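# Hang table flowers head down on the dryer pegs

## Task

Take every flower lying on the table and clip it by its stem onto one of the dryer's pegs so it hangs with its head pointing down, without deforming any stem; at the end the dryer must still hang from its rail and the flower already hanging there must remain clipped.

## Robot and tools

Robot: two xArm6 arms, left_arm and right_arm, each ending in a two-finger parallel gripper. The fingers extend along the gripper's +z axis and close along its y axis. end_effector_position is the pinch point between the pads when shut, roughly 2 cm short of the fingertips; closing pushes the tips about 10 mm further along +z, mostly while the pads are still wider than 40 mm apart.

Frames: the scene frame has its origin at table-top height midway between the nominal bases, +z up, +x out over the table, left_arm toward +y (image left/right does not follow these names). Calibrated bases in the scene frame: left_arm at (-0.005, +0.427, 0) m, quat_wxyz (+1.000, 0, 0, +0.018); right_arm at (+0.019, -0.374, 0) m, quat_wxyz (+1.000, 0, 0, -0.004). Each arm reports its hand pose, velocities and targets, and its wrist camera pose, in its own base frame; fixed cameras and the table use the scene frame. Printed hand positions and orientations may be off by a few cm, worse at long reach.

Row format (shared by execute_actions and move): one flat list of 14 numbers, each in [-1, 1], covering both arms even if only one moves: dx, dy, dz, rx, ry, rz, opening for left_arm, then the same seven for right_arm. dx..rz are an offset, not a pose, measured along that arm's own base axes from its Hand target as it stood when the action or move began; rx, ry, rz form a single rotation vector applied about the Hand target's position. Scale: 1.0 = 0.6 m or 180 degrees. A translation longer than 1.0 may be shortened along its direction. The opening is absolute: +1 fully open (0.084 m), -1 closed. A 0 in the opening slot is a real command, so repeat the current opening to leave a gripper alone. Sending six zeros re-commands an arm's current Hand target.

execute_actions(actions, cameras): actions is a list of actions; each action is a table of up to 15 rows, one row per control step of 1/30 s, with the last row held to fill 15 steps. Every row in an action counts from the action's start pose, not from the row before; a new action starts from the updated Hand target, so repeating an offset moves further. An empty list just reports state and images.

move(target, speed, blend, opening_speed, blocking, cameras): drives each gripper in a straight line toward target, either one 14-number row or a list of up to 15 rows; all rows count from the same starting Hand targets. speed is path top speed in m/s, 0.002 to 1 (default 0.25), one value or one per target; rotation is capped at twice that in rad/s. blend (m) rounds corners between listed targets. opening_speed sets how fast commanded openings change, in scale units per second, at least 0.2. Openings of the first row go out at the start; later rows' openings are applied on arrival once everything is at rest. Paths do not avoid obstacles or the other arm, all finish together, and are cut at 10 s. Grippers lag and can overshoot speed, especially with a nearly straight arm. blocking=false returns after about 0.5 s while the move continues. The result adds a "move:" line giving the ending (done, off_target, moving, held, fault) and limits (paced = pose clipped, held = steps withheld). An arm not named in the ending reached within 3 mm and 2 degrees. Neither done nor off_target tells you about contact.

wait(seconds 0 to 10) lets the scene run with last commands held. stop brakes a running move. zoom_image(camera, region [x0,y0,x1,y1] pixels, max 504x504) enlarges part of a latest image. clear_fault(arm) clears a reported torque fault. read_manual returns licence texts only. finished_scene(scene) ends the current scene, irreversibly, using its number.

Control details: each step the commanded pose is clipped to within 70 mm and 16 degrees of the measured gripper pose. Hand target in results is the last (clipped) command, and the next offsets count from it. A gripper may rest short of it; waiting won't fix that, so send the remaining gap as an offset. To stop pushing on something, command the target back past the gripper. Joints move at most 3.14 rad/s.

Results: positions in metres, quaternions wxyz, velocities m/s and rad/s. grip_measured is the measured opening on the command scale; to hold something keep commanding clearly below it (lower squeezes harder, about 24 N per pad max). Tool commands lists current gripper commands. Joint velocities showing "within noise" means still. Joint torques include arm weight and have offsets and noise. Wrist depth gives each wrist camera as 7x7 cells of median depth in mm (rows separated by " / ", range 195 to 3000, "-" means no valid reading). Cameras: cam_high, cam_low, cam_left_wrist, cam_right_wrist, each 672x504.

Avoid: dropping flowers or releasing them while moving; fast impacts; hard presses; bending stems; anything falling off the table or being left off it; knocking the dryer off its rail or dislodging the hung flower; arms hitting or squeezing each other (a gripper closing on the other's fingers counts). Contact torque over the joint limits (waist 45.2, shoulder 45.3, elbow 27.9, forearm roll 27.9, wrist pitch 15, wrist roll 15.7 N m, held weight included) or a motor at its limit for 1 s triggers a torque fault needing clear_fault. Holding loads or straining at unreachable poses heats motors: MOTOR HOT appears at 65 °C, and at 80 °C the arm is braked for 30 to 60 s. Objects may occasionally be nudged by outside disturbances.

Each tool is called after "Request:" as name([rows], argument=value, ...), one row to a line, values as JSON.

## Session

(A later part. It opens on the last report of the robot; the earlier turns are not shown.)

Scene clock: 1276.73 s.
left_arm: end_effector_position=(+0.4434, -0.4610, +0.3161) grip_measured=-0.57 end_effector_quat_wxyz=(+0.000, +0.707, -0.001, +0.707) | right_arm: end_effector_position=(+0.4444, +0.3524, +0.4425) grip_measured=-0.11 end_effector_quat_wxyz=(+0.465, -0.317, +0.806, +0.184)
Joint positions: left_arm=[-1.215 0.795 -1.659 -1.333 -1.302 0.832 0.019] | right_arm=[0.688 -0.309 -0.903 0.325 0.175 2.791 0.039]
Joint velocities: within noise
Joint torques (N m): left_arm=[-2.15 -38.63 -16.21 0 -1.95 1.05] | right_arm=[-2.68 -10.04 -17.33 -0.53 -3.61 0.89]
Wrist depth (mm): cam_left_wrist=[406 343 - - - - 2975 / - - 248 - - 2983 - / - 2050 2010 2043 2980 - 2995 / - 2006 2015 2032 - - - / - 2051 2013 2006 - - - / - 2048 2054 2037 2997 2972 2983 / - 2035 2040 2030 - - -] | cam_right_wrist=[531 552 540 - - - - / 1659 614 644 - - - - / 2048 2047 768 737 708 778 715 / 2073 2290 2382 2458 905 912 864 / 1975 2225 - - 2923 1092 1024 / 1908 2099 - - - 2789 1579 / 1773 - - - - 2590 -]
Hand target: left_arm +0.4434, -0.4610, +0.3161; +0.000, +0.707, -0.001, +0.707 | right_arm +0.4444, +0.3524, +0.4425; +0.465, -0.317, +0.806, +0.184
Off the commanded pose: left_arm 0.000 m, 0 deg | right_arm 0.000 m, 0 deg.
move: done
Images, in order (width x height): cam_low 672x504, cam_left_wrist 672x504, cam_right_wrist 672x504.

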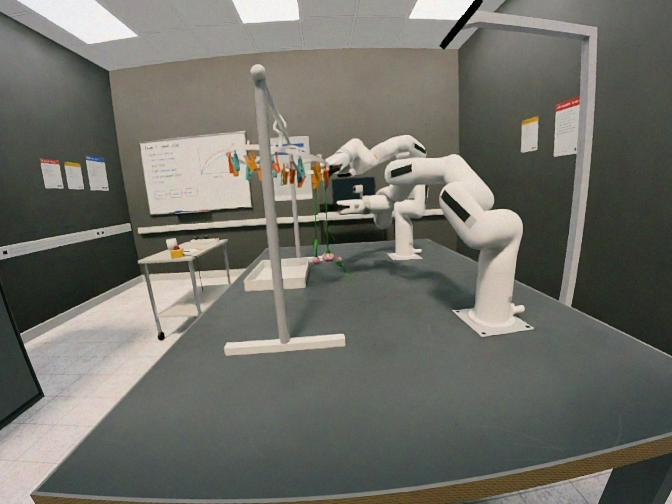

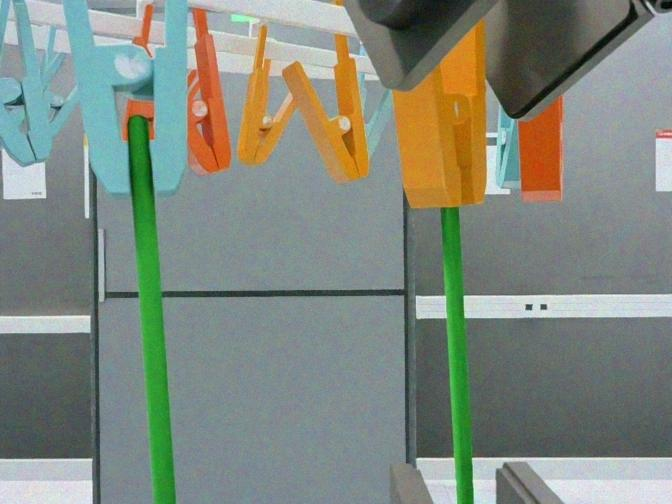

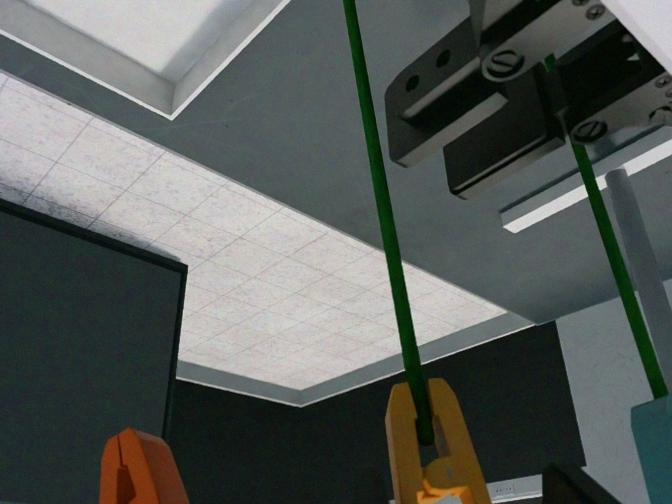

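Request:
move([
  [-0.2,0,0,0,0,0,-0.55,0,0,0,0,0,0,0.1],
  [-0.2,0,0,0,0,0,-0.55,-0.106,-0.0985,0.0833,0,0,0,0.1],
], speed=0.1, opening_speed=0.3)

Request:
zoom_image(camera="cam_low", region=[260, 130, 440, 290])

Request:
zoom_image(camera="cam_left_wrist", region=[300, 50, 552, 250])

Scene clock: 1292.97 s.
left_arm: end_effector_position=(+0.3234, -0.4610, +0.3161) grip_measured=-0.57 end_effector_quat_wxyz=(+0.000, +0.707, -0.001, +0.707) | right_arm: end_effector_position=(+0.3808, +0.2934, +0.4924) grip_measured=+0.09 end_effector_quat_wxyz=(+0.465, -0.317, +0.806, +0.184)
Joint positions: left_arm=[-1.432 0.695 -1.472 -1.47 -1.473 0.773 0.019] | right_arm=[0.643 -0.631 -0.794 0.25 0.391 2.858 0.048]
Joint velocities: within noise
Joint torques (N m): left_arm=[-3.23 -39.63 -13.2 -0.78 -3.69 -1.04] | right_arm=[-5.05 -8.83 -15.39 -1.88 -1.21 1.2]
Wrist depth (mm): cam_left_wrist=[335 2181 2138 2139 - - - / 247 240 248 266 396 - - / 243 2174 371 407 - - - / - 2139 2155 2127 - - - / - 2155 2166 2151 - - - / - 2156 2153 2158 - - - / - 2159 2163 2157 2156 - -] | cam_right_wrist=[593 614 618 625 605 652 223 / 1784 668 694 697 724 728 730 / 2100 2181 853 818 861 827 835 / 2154 2405 2581 2507 1011 1013 964 / 2047 2287 - - - 1134 1595 / 1938 2157 - - - 290 652 / 1879 306 253 243 246 251 308]
Hand target: left_arm +0.3234, -0.4610, +0.3161; +0.000, +0.707, -0.001, +0.707 | right_arm +0.3808, +0.2933, +0.4925; +0.465, -0.317, +0.806, +0.184
Off the commanded pose: left_arm 0.000 m, 0 deg | right_arm 0.000 m, 0 deg.
move: done

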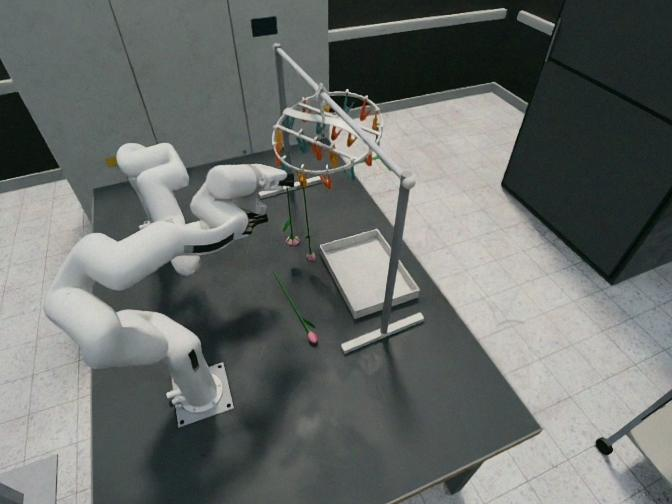

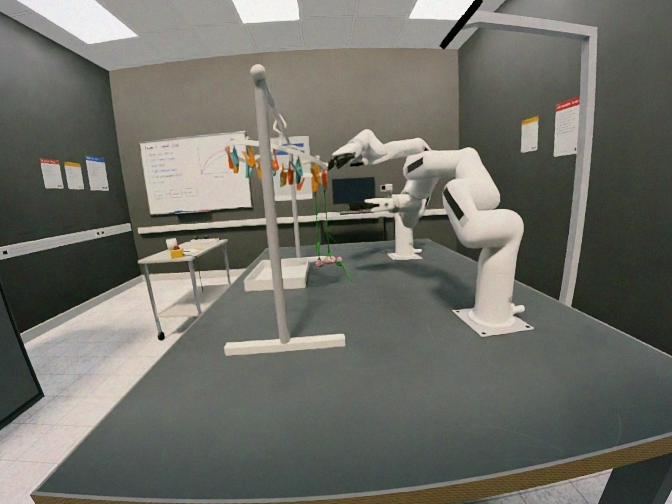

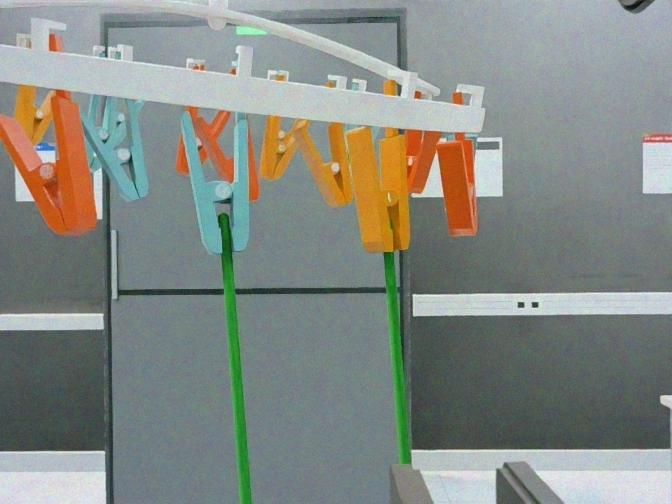

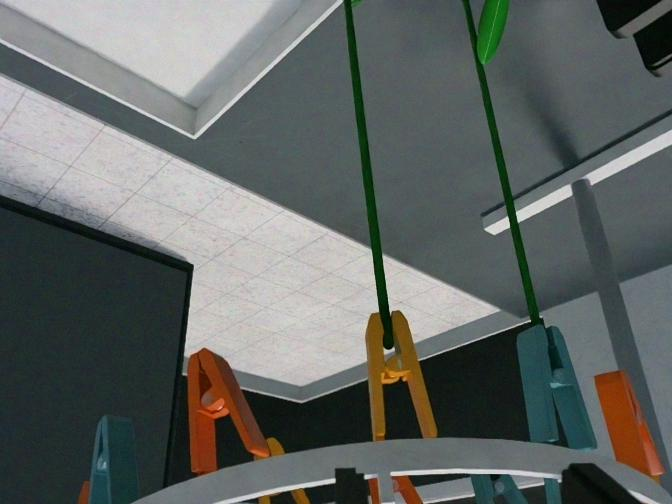

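Scaled by 2.800 from the camera's 672x504 image, which has a finer 960x720 frame.

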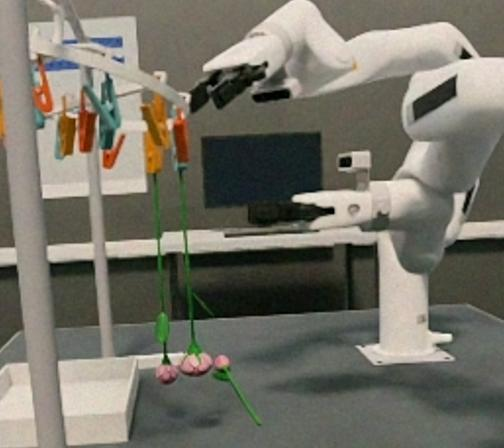

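Scaled by 2.000 from the camera's 672x504 image, which has a finer 960x720 frame.

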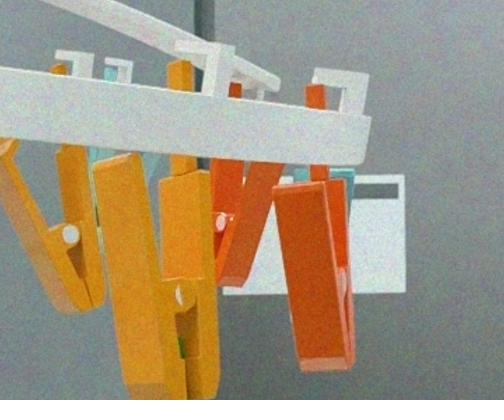

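Request:
move([
  [-0.072,0.268,0.14,0.6186,0.1564,-0.6186,0.19,0,0,0,0,0,0,0.1],
  [0.0743,0.4817,0.34,-0.8619,0.3089,0.231,0.19,0,0,0,0,0,0,0.1],
], speed=0.35)

Scene clock: 1405.77 s.
left_arm: end_effector_position=(+0.3680, -0.1720, +0.5201) grip_measured=+0.18 end_effector_quat_wxyz=(+0.471, +0.292, +0.815, -0.168) | right_arm: end_effector_position=(+0.3808, +0.2933, +0.4925) grip_measured=+0.09 end_effector_quat_wxyz=(+0.465, -0.317, +0.806, +0.184)
Joint positions: left_arm=[-0.313 -0.863 -0.773 -0.52 0.689 3.753 0.052] | right_arm=[0.643 -0.631 -0.794 0.25 0.391 2.858 0.048]
Joint velocities: within noise
Joint torques (N m): left_arm=[4.57 3.8 -23.7 -2.38 -0.57 1.34] | right_arm=[-3.5 -7.87 -19.74 -1.93 -1.77 1.16]
Wrist depth (mm): cam_left_wrist=[654 637 619 640 663 666 670 / 762 733 733 742 771 775 1840 / 868 876 905 868 2153 2236 2168 / 1051 1058 1062 2612 2658 2498 2116 / 1189 1263 2397 - - - 2070 / 768 - 340 2075 - 2108 1944 / 710 447 520 268 260 274 318] | cam_right_wrist=[595 613 617 623 604 628 632 / 1823 670 696 671 700 702 732 / 2119 2135 858 860 861 830 837 / 2133 2364 2502 2498 1004 1015 970 / 2049 2275 - - - 1140 1585 / 1958 2174 - - - 292 657 / 1884 308 254 244 247 252 309]
Hand target: left_arm +0.3680, -0.1719, +0.5201; +0.471, +0.292, +0.815, -0.168 | right_arm +0.3808, +0.2933, +0.4925; +0.465, -0.317, +0.806, +0.184
Off the commanded pose: left_arm 0.000 m, 0 deg | right_arm 0.000 m, 0 deg.
move: done; limits=paced

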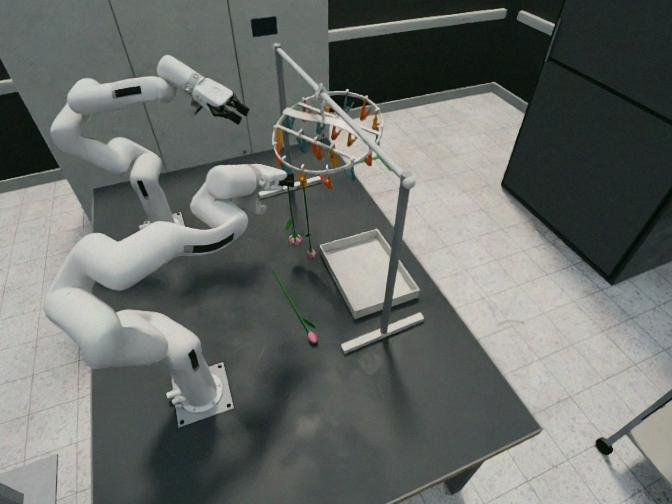

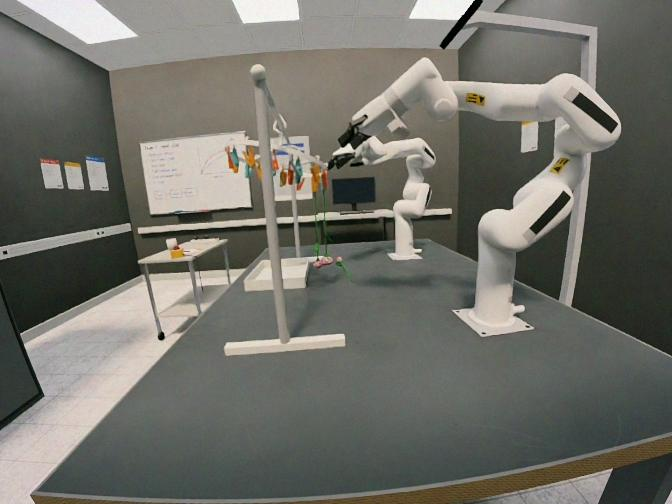

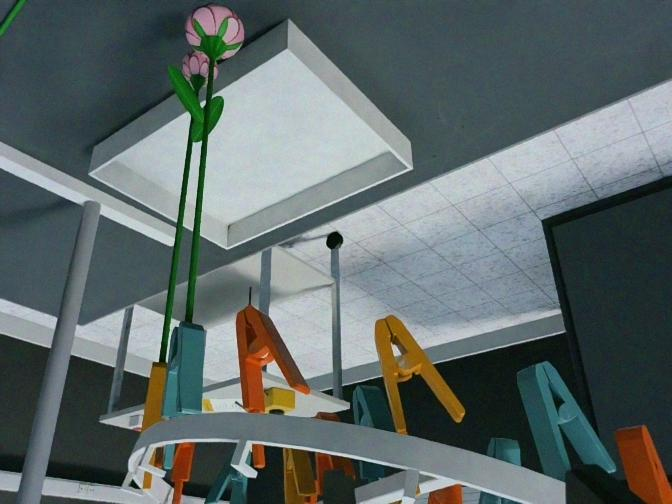

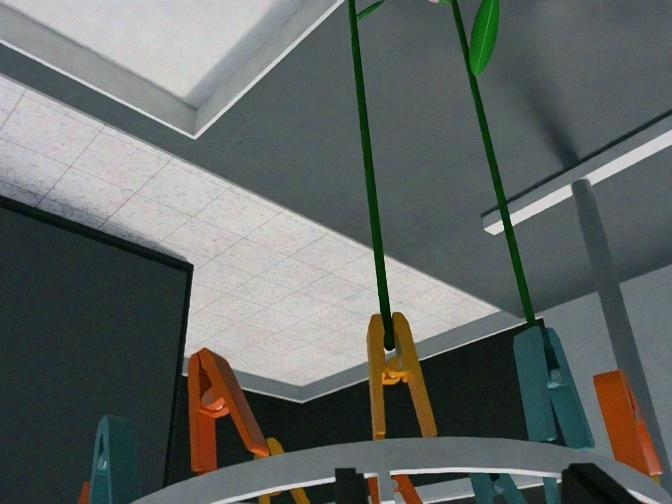

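Request:
move([
  [0,0,0,0,0,0,0.19,-0.135,-0.239,-0.121,-0.3899,-0.1542,0.6757,-0.286],
  [0,0,0,0,0,0,0.19,-0.058,-0.0155,-0.404,0.139,0.3797,-0.625,-0.286],
], speed=0.4)

Scene clock: 1430.40 s.
left_arm: end_effector_position=(+0.3680, -0.1719, +0.5201) grip_measured=+0.18 end_effector_quat_wxyz=(+0.471, +0.292, +0.815, -0.168) | right_arm: end_effector_position=(+0.3459, +0.2840, +0.2501) grip_measured=-0.30 end_effector_quat_wxyz=(+0.000, +0.665, +0.746, +0.000)
Joint positions: left_arm=[-0.313 -0.863 -0.773 -0.521 0.689 3.754 0.052] | right_arm=[0.688 -0.101 -1.093 0 1.194 -0.998 0.031]
Joint velocities: within noise
Joint torques (N m): left_arm=[4.16 3.66 -22.58 -2.31 -0.93 1.16] | right_arm=[1.04 -8.83 -20.58 1.35 -3.18 -1.51]
Wrist depth (mm): cam_left_wrist=[654 638 618 643 665 666 670 / 758 732 732 742 775 777 1834 / 861 874 906 871 2147 2252 2178 / 849 1063 1067 2469 2649 2492 2119 / 815 1268 2406 - - - 2041 / 767 - 340 2077 - 2107 1933 / 710 449 520 268 260 274 318] | cam_right_wrist=[378 379 380 380 380 382 - / 378 380 380 380 381 382 256 / 378 379 381 381 381 382 384 / 378 379 380 380 381 382 382 / 378 379 380 381 382 382 382 / 378 380 381 380 382 382 384 / 379 379 381 381 381 382 383]
Hand target: left_arm +0.3680, -0.1719, +0.5201; +0.471, +0.292, +0.815, -0.168 | right_arm +0.3460, +0.2840, +0.2501; +0.000, +0.665, +0.747, +0.000
Off the commanded pose: left_arm 0.000 m, 0 deg | right_arm 0.000 m, 0 deg.
move: done

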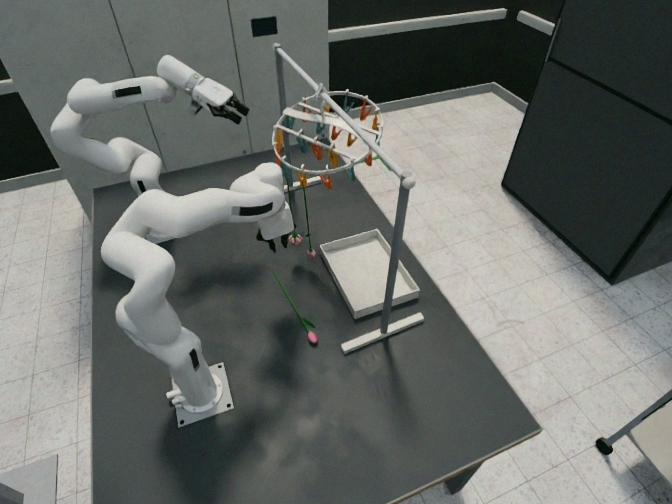

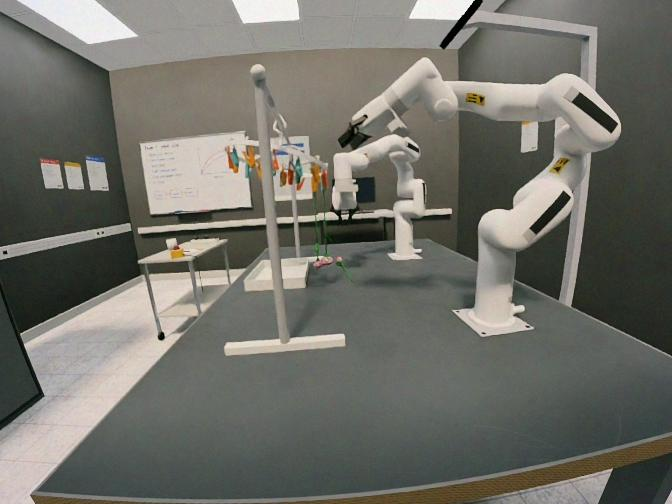

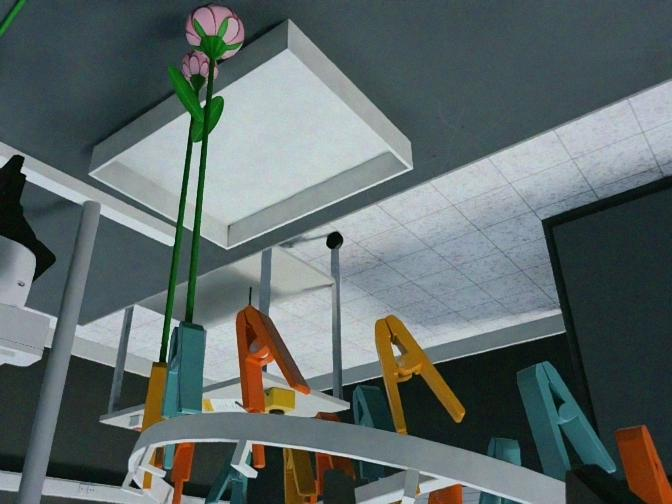

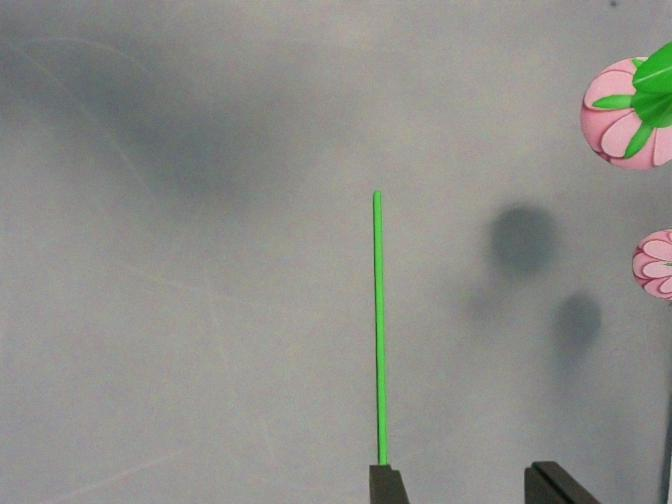

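Request:
move(target=[0,0,0,0,0,0,0.19,0.001,0,-0.3,0,0,0.0058,-0.286], speed=0.15, cameras=["cam_right_wrist", "cam_low"])

Scene clock: 1445.63 s.
left_arm: end_effector_position=(+0.3680, -0.1719, +0.5201) grip_measured=+0.18 end_effector_quat_wxyz=(+0.471, +0.292, +0.815, -0.168) | right_arm: end_effector_position=(+0.3465, +0.2840, +0.0702) grip_measured=-0.30 end_effector_quat_wxyz=(+0.000, +0.659, +0.753, +0.000)
Joint positions: left_arm=[-0.313 -0.863 -0.773 -0.521 0.689 3.754 0.052] | right_arm=[0.687 0.155 -0.833 0 0.677 -1.017 0.031]
Joint velocities: within noise
Joint torques (N m): left_arm=[3.77 3.35 -21.47 -1.63 -1.25 1.15] | right_arm=[-4.75 -10.5 -17.78 1.2 -3.26 -1.37]
Wrist depth (mm): cam_left_wrist=[540 634 619 641 664 668 668 / 490 734 734 741 773 772 1833 / 828 876 905 867 2135 2290 2160 / 999 1058 1063 2493 2644 2500 2138 / 1191 1269 2423 - - - 2067 / 767 - 340 2085 - 2100 1940 / 708 448 521 268 260 274 318] | cam_right_wrist=[199 199 199 200 200 200 201 / 199 199 200 200 200 200 201 / 199 199 200 200 200 200 201 / 199 199 200 200 200 201 201 / 199 199 200 200 200 201 201 / 199 199 200 200 200 201 201 / 199 199 200 200 200 201 201]
Hand target: left_arm +0.3680, -0.1719, +0.5201; +0.471, +0.292, +0.815, -0.168 | right_arm +0.3466, +0.2840, +0.0701; +0.000, +0.659, +0.753, +0.000
Off the commanded pose: left_arm 0.000 m, 0 deg | right_arm 0.000 m, 0 deg.
move: done
Images, in order (width x height): cam_low 672x504, cam_right_wrist 672x504.

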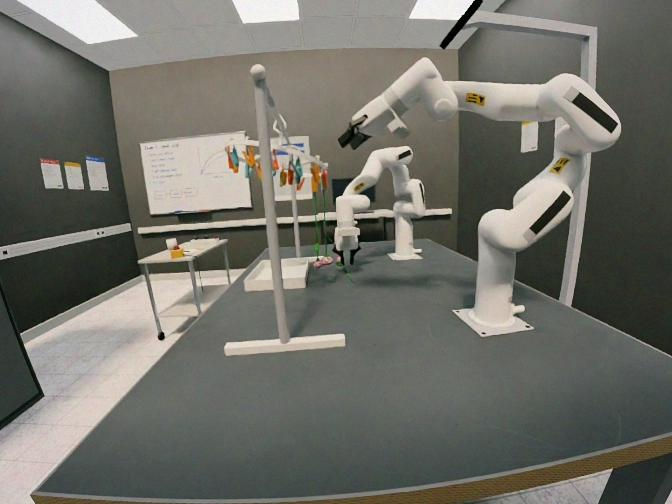

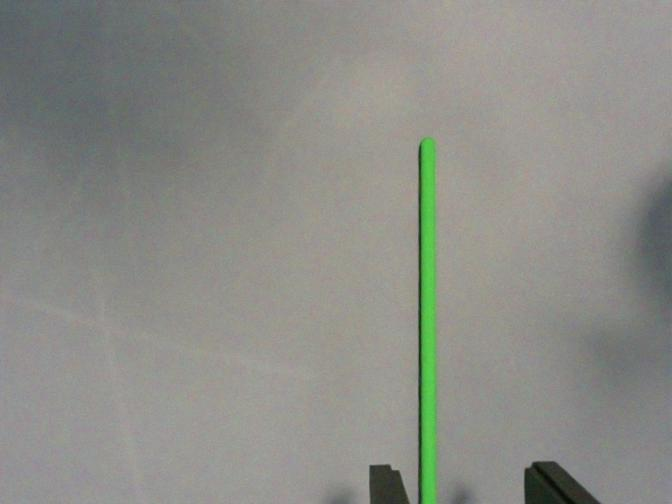

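Request:
move(target=[0,0,0,0,0,0,0.19,0.001,0,-0.0805,0,0,0,-0.286], speed=0.05, cameras=["cam_right_wrist", "cam_low"])

Request:
zoom_image(camera="cam_low", region=[290, 200, 430, 305])

Scene clock: 1452.00 s.
left_arm: end_effector_position=(+0.3680, -0.1719, +0.5201) grip_measured=+0.18 end_effector_quat_wxyz=(+0.471, +0.292, +0.815, -0.168) | right_arm: end_effector_position=(+0.3471, +0.2840, +0.0219) grip_measured=-0.30 end_effector_quat_wxyz=(+0.000, +0.659, +0.753, +0.000)
Joint positions: left_arm=[-0.313 -0.863 -0.773 -0.521 0.689 3.754 0.052] | right_arm=[0.686 0.275 -0.819 0 0.544 -1.018 0.031]
Joint velocities: within noise
Joint torques (N m): left_arm=[3.27 3.19 -20.36 -1.15 -1.6 1.08] | right_arm=[-4.82 -11.02 -16.46 -0.5 -3.15 -1.32]
Wrist depth (mm): cam_left_wrist=[518 636 619 644 664 666 670 / 496 731 731 744 770 776 1828 / 829 877 904 868 2129 2273 2166 / 1002 1060 1060 2486 2616 2480 2131 / 1186 1274 2383 - - - 2049 / 768 - 340 2078 - 2112 1932 / 709 448 521 268 260 274 318] | cam_right_wrist=[- - - - - - - / - - - - - - - / - - - - - - - / - - - - - - - / - - - - - - - / - - - - - - - / - - - - - - -]
Hand target: left_arm +0.3680, -0.1719, +0.5201; +0.471, +0.292, +0.815, -0.168 | right_arm +0.3472, +0.2840, +0.0218; +0.000, +0.659, +0.753, +0.000
Off the commanded pose: left_arm 0.000 m, 0 deg | right_arm 0.000 m, 0 deg.
move: done
Images, in order (width x height): cam_low 672x504, cam_right_wrist 672x504.

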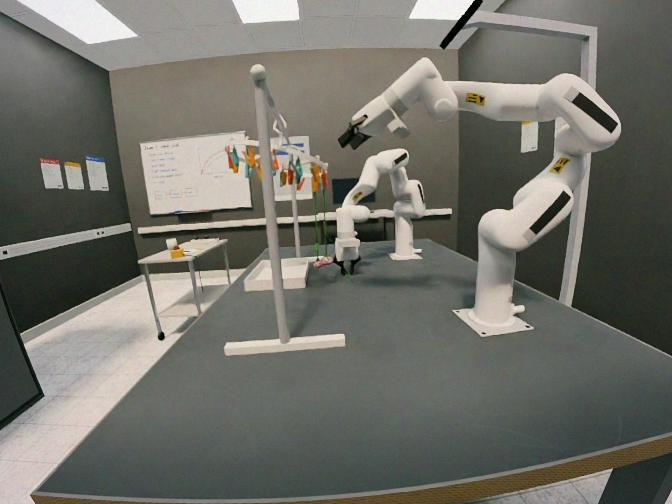

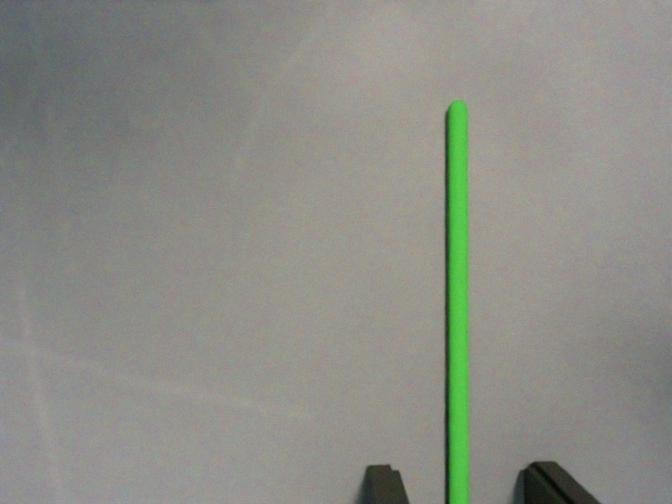

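Scaled by 3.600 from the camera's 672x504 image, which has a finer 960x720 frame.

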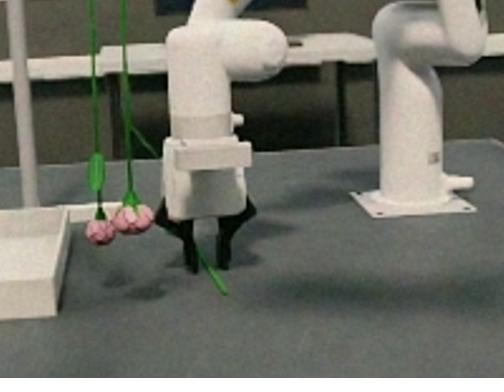

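Request:
move(target=[0,0,0,0,0,0,0.19,0,0,0,0,0,0,-1], opening_speed=0.3, cameras=["cam_right_wrist"])

Request:
move(target=[0,0,0,0,0,0,0.19,-0.0333,0,0.1,0,0,0,-1], speed=0.06, cameras=["cam_right_wrist", "cam_low", "cam_high"])

Request:
zoom_image(camera="cam_low", region=[290, 200, 430, 305])

Request:
zoom_image(camera="cam_high", region=[220, 190, 400, 355])

Scene clock: 1464.47 s.
left_arm: end_effector_position=(+0.3680, -0.1719, +0.5201) grip_measured=+0.18 end_effector_quat_wxyz=(+0.471, +0.292, +0.815, -0.168) | right_arm: end_effector_position=(+0.3472, +0.2840, +0.0218) grip_measured=-0.91 end_effector_quat_wxyz=(+0.000, +0.659, +0.753, +0.000)
Joint positions: left_arm=[-0.313 -0.863 -0.773 -0.521 0.689 3.754 0.052] | right_arm=[0.686 0.275 -0.819 0 0.543 -1.018 0.004]
Joint velocities: within noise
Joint torques (N m): left_arm=[3.01 2.63 -19.05 -0.45 -1.98 1.08] | right_arm=[-4.04 -11.34 -13.36 -1.34 -0.43 -1.23]
Wrist depth (mm): cam_left_wrist=[518 633 620 643 666 668 669 / 495 731 732 743 770 776 1836 / 828 876 903 866 2143 2259 2161 / 993 1064 1063 2473 2649 2517 2143 / 1185 1271 2381 - - - 2055 / 767 - 340 2099 - 2108 1929 / 708 448 521 268 260 274 318] | cam_right_wrist=[- - - - - - - / - - - - - - - / - - - - - - - / - - - - - - - / - - - - - - - / - - - - - - - / - - - - - - -]
Hand target: left_arm +0.3680, -0.1719, +0.5201; +0.471, +0.292, +0.815, -0.168 | right_arm +0.3472, +0.2840, +0.0218; +0.000, +0.659, +0.753, +0.000
Off the commanded pose: left_arm 0.000 m, 0 deg | right_arm 0.000 m, 0 deg.
move: done
Images, in order (width x height): cam_right_wrist 672x504.

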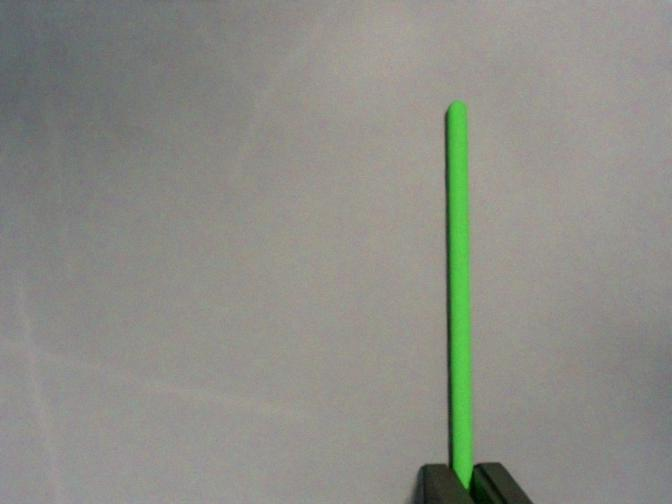

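Scene clock: 1466.10 s.
left_arm: end_effector_position=(+0.3680, -0.1719, +0.5201) grip_measured=+0.18 end_effector_quat_wxyz=(+0.471, +0.292, +0.815, -0.168) | right_arm: end_effector_position=(+0.3272, +0.2840, +0.0817) grip_measured=-0.91 end_effector_quat_wxyz=(+0.000, +0.659, +0.753, +0.000)
Joint positions: left_arm=[-0.313 -0.863 -0.773 -0.521 0.689 3.754 0.052] | right_arm=[0.715 0.086 -0.784 0 0.697 -0.989 0.004]
Joint velocities: within noise
Joint torques (N m): left_arm=[2.69 2.59 -18.51 -0.1 -2.09 1] | right_arm=[4.67 -16 -12.13 -0.98 -0.4 1.18]
Wrist depth (mm): cam_left_wrist=[614 636 618 643 665 668 670 / 706 731 734 742 771 776 1830 / 859 876 904 869 2134 2255 2159 / 1054 1060 1061 2479 2640 2519 2140 / 1191 1266 2398 - - - 2064 / 771 - 340 2084 - 2126 1936 / 707 447 522 268 260 274 318] | cam_right_wrist=[210 211 211 211 212 212 213 / 210 211 211 211 212 212 213 / 211 211 211 211 212 212 213 / 210 211 211 211 212 212 213 / 211 211 211 212 212 212 213 / 211 211 211 212 212 212 213 / 211 211 211 211 212 213 213]
Hand target: left_arm +0.3680, -0.1719, +0.5201; +0.471, +0.292, +0.815, -0.168 | right_arm +0.3272, +0.2840, +0.0818; +0.000, +0.659, +0.753, +0.000
Off the commanded pose: left_arm 0.000 m, 0 deg | right_arm 0.000 m, 0 deg.
move: done
Images, in order (width x height): cam_high 672x504, cam_low 672x504, cam_right_wrist 672x504.

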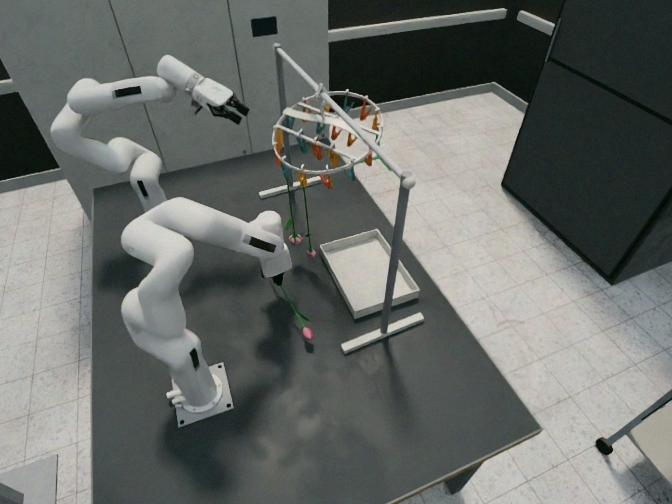

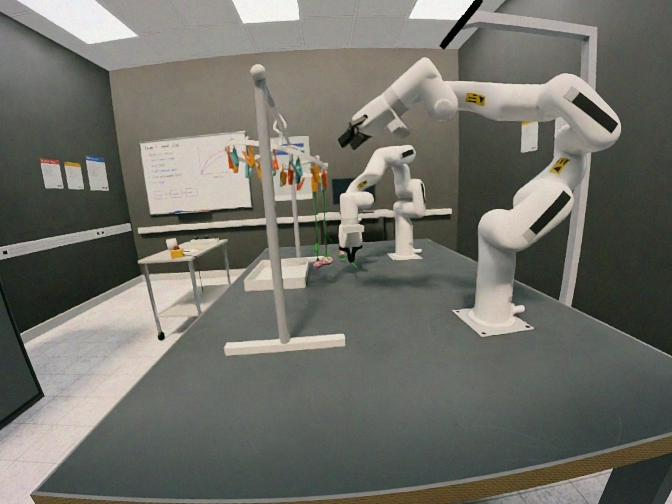

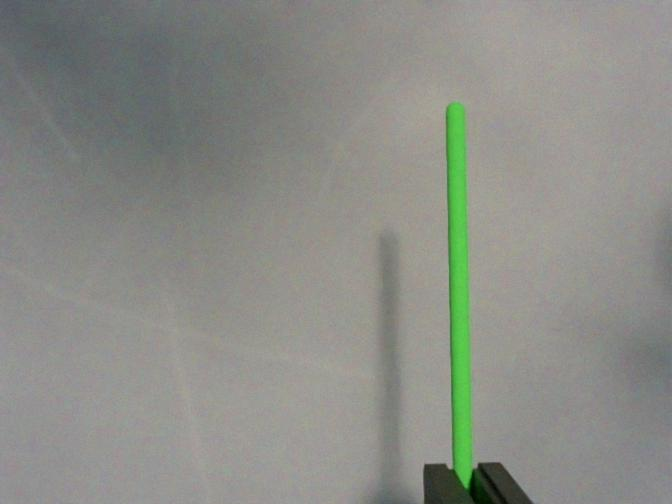

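Scaled by 3.600 from the camera's 672x504 image, which has a finer 960x720 frame.

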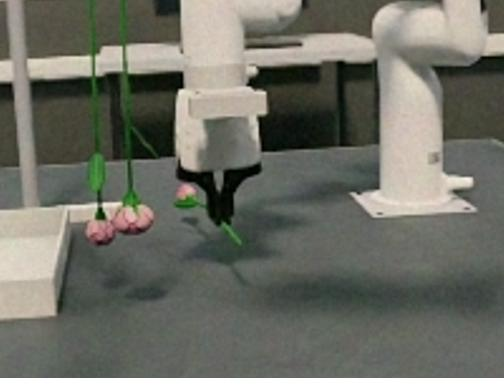

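Scaled by 2.800 from the camera's 672x504 image, which has a finer 960x720 frame.

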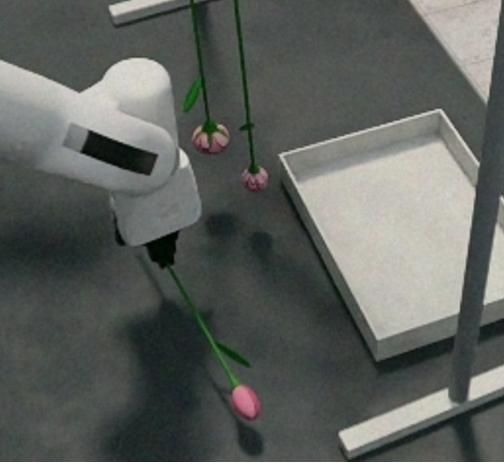

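Request:
move([
  [0,0,0,0,0,0,0.19,-0.0453,0.0267,0.4637,0,0,0,-1],
  [0,0,0,0,0,0,0.19,-0.0453,0.277,0.4637,0.4614,-0.2553,-0.3066,-1],
], speed=0.2)

Request:
zoom_image(camera="cam_left_wrist", region=[200, 252, 536, 504])

Scene clock: 1499.97 s.
left_arm: end_effector_position=(+0.3680, -0.1719, +0.5201) grip_measured=+0.18 end_effector_quat_wxyz=(+0.471, +0.292, +0.815, -0.168) | right_arm: end_effector_position=(+0.3000, +0.4502, +0.3600) grip_measured=-0.91 end_effector_quat_wxyz=(-0.150, +0.688, +0.162, +0.691)
Joint positions: left_arm=[-0.313 -0.863 -0.773 -0.521 0.689 3.754 0.052] | right_arm=[1.256 -0.227 -0.705 -2.086 0.986 2.35 0.004]
Joint velocities: within noise
Joint torques (N m): left_arm=[1.67 1.65 -18.2 0.71 -2.89 0.82] | right_arm=[4.8 -6.82 -14.6 -2.07 2.77 1.16]
Wrist depth (mm): cam_left_wrist=[637 637 617 642 664 666 668 / 734 734 734 740 771 775 1821 / 827 875 902 869 2171 2261 2183 / 1002 1063 1062 2480 2642 2507 2120 / 1179 1268 2404 - - - 2039 / 769 - 340 2060 - 2129 1926 / 707 447 520 269 260 274 318] | cam_right_wrist=[282 - - - 2321 2038 2017 / 2608 - - 513 555 573 1918 / 2600 - - 312 260 246 235 / 2578 - - - 282 362 353 / 2647 - - - 263 2111 238 / 2627 - - - 2221 2099 1956 / 2623 - - - 2212 2110 1981]
Hand target: left_arm +0.3680, -0.1719, +0.5201; +0.471, +0.292, +0.815, -0.168 | right_arm +0.3000, +0.4502, +0.3600; -0.150, +0.688, +0.162, +0.691
Off the commanded pose: left_arm 0.000 m, 0 deg | right_arm 0.000 m, 0 deg.
move: done; limits=paced

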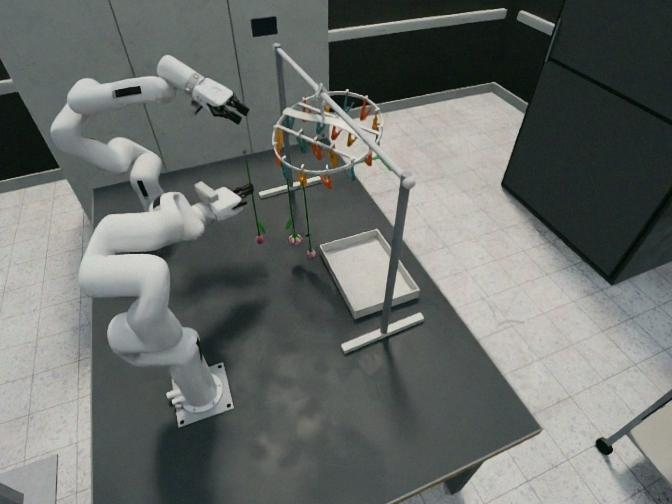

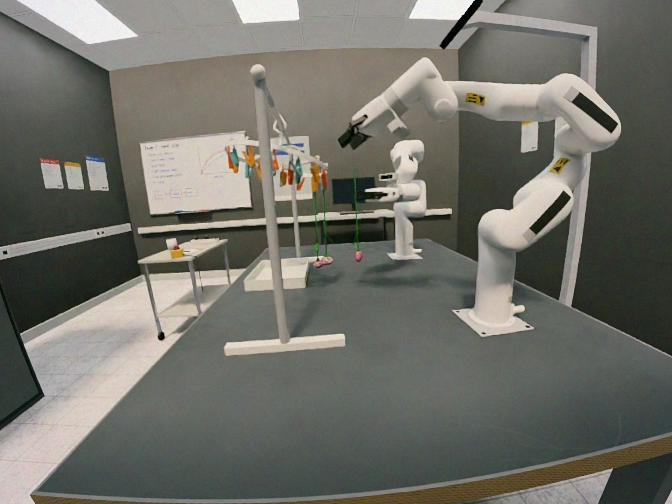

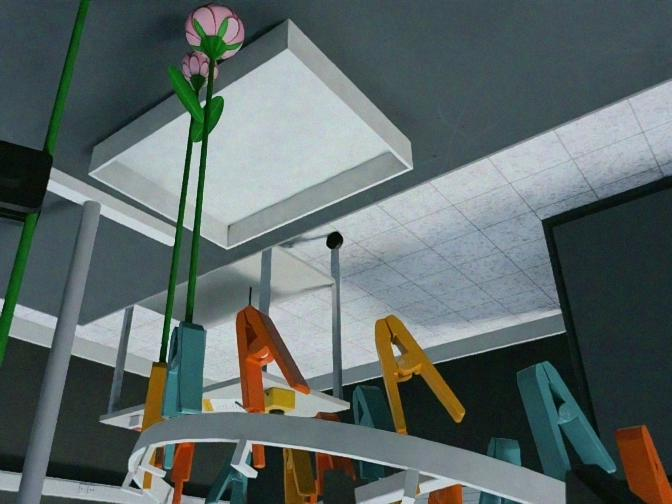

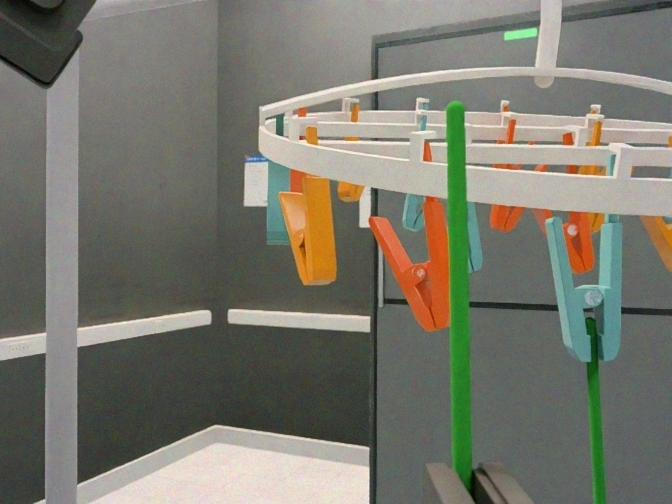

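Scaled by 1.500 from the camera's 672x504 image, which has a finer 960x720 frame.

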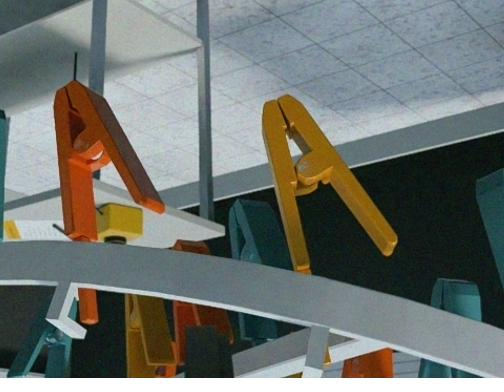

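Request:
move(target=[0.1123,-0.0557,-0.0885,0,0,0,0.19,0,0,0,0,0,0,-1], speed=0.1, cameras=["cam_left_wrist", "cam_right_wrist"])

Request:
zoom_image(camera="cam_left_wrist", region=[250, 252, 586, 504])

Request:
zoom_image(camera="cam_right_wrist", region=[180, 50, 432, 302])

Scene clock: 1529.23 s.
left_arm: end_effector_position=(+0.4353, -0.2053, +0.4670) grip_measured=+0.18 end_effector_quat_wxyz=(+0.471, +0.292, +0.815, -0.168) | right_arm: end_effector_position=(+0.3000, +0.4502, +0.3600) grip_measured=-0.91 end_effector_quat_wxyz=(-0.150, +0.688, +0.162, +0.691)
Joint positions: left_arm=[-0.395 -0.614 -0.773 -0.631 0.436 3.877 0.052] | right_arm=[1.256 -0.227 -0.705 -2.086 0.986 2.351 0.004]
Joint velocities: within noise
Joint torques (N m): left_arm=[-3.28 -1.96 -24.76 -2.34 -4.99 1.31] | right_arm=[4.87 -7.05 -18.27 -1.98 2.89 1.16]
Wrist depth (mm): cam_left_wrist=[570 488 554 576 596 598 602 / 671 634 683 659 694 698 1758 / 777 772 810 779 2061 2144 2064 / 945 951 957 2510 2525 2539 2065 / 1135 2415 2428 - - - 1986 / - 258 1834 - - - 1890 / 248 219 216 - - - 1796] | cam_right_wrist=[222 - - - 2273 2055 2007 / 251 253 - 512 459 2057 1940 / 2643 325 282 312 261 245 236 / 2603 - - - 282 363 353 / 2611 - - - 263 2133 238 / 2642 - - - 2213 2091 1974 / 2641 - - - 2203 2111 1989]
Hand target: left_arm +0.4354, -0.2054, +0.4670; +0.471, +0.292, +0.815, -0.168 | right_arm +0.3000, +0.4502, +0.3600; -0.150, +0.688, +0.162, +0.691
Off the commanded pose: left_arm 0.000 m, 0 deg | right_arm 0.000 m, 0 deg.
move: done
Images, in order (width x height): cam_left_wrist 672x504, cam_right_wrist 672x504.

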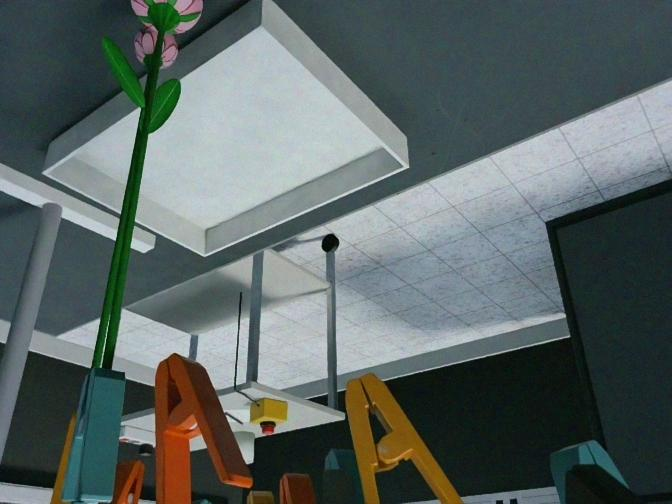

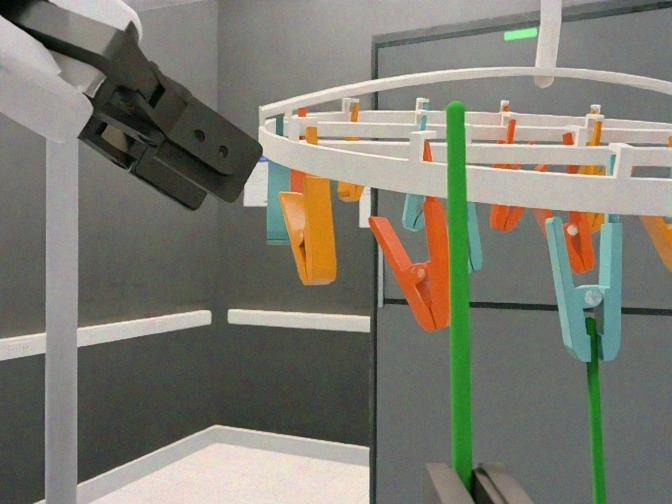

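Scaled by 1.500 from the camera's 672x504 image, which has a finer 960x720 frame.

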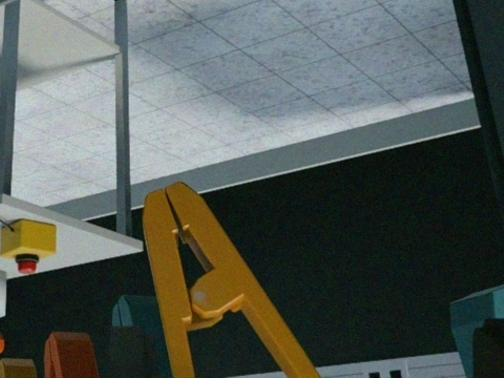

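Scaled by 2.000 from the camera's 672x504 image, which has a finer 960x720 frame.

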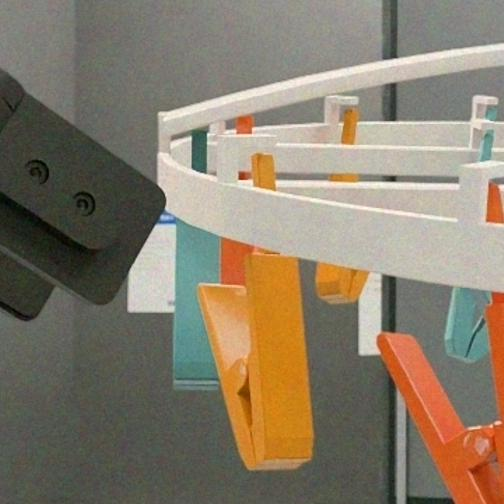

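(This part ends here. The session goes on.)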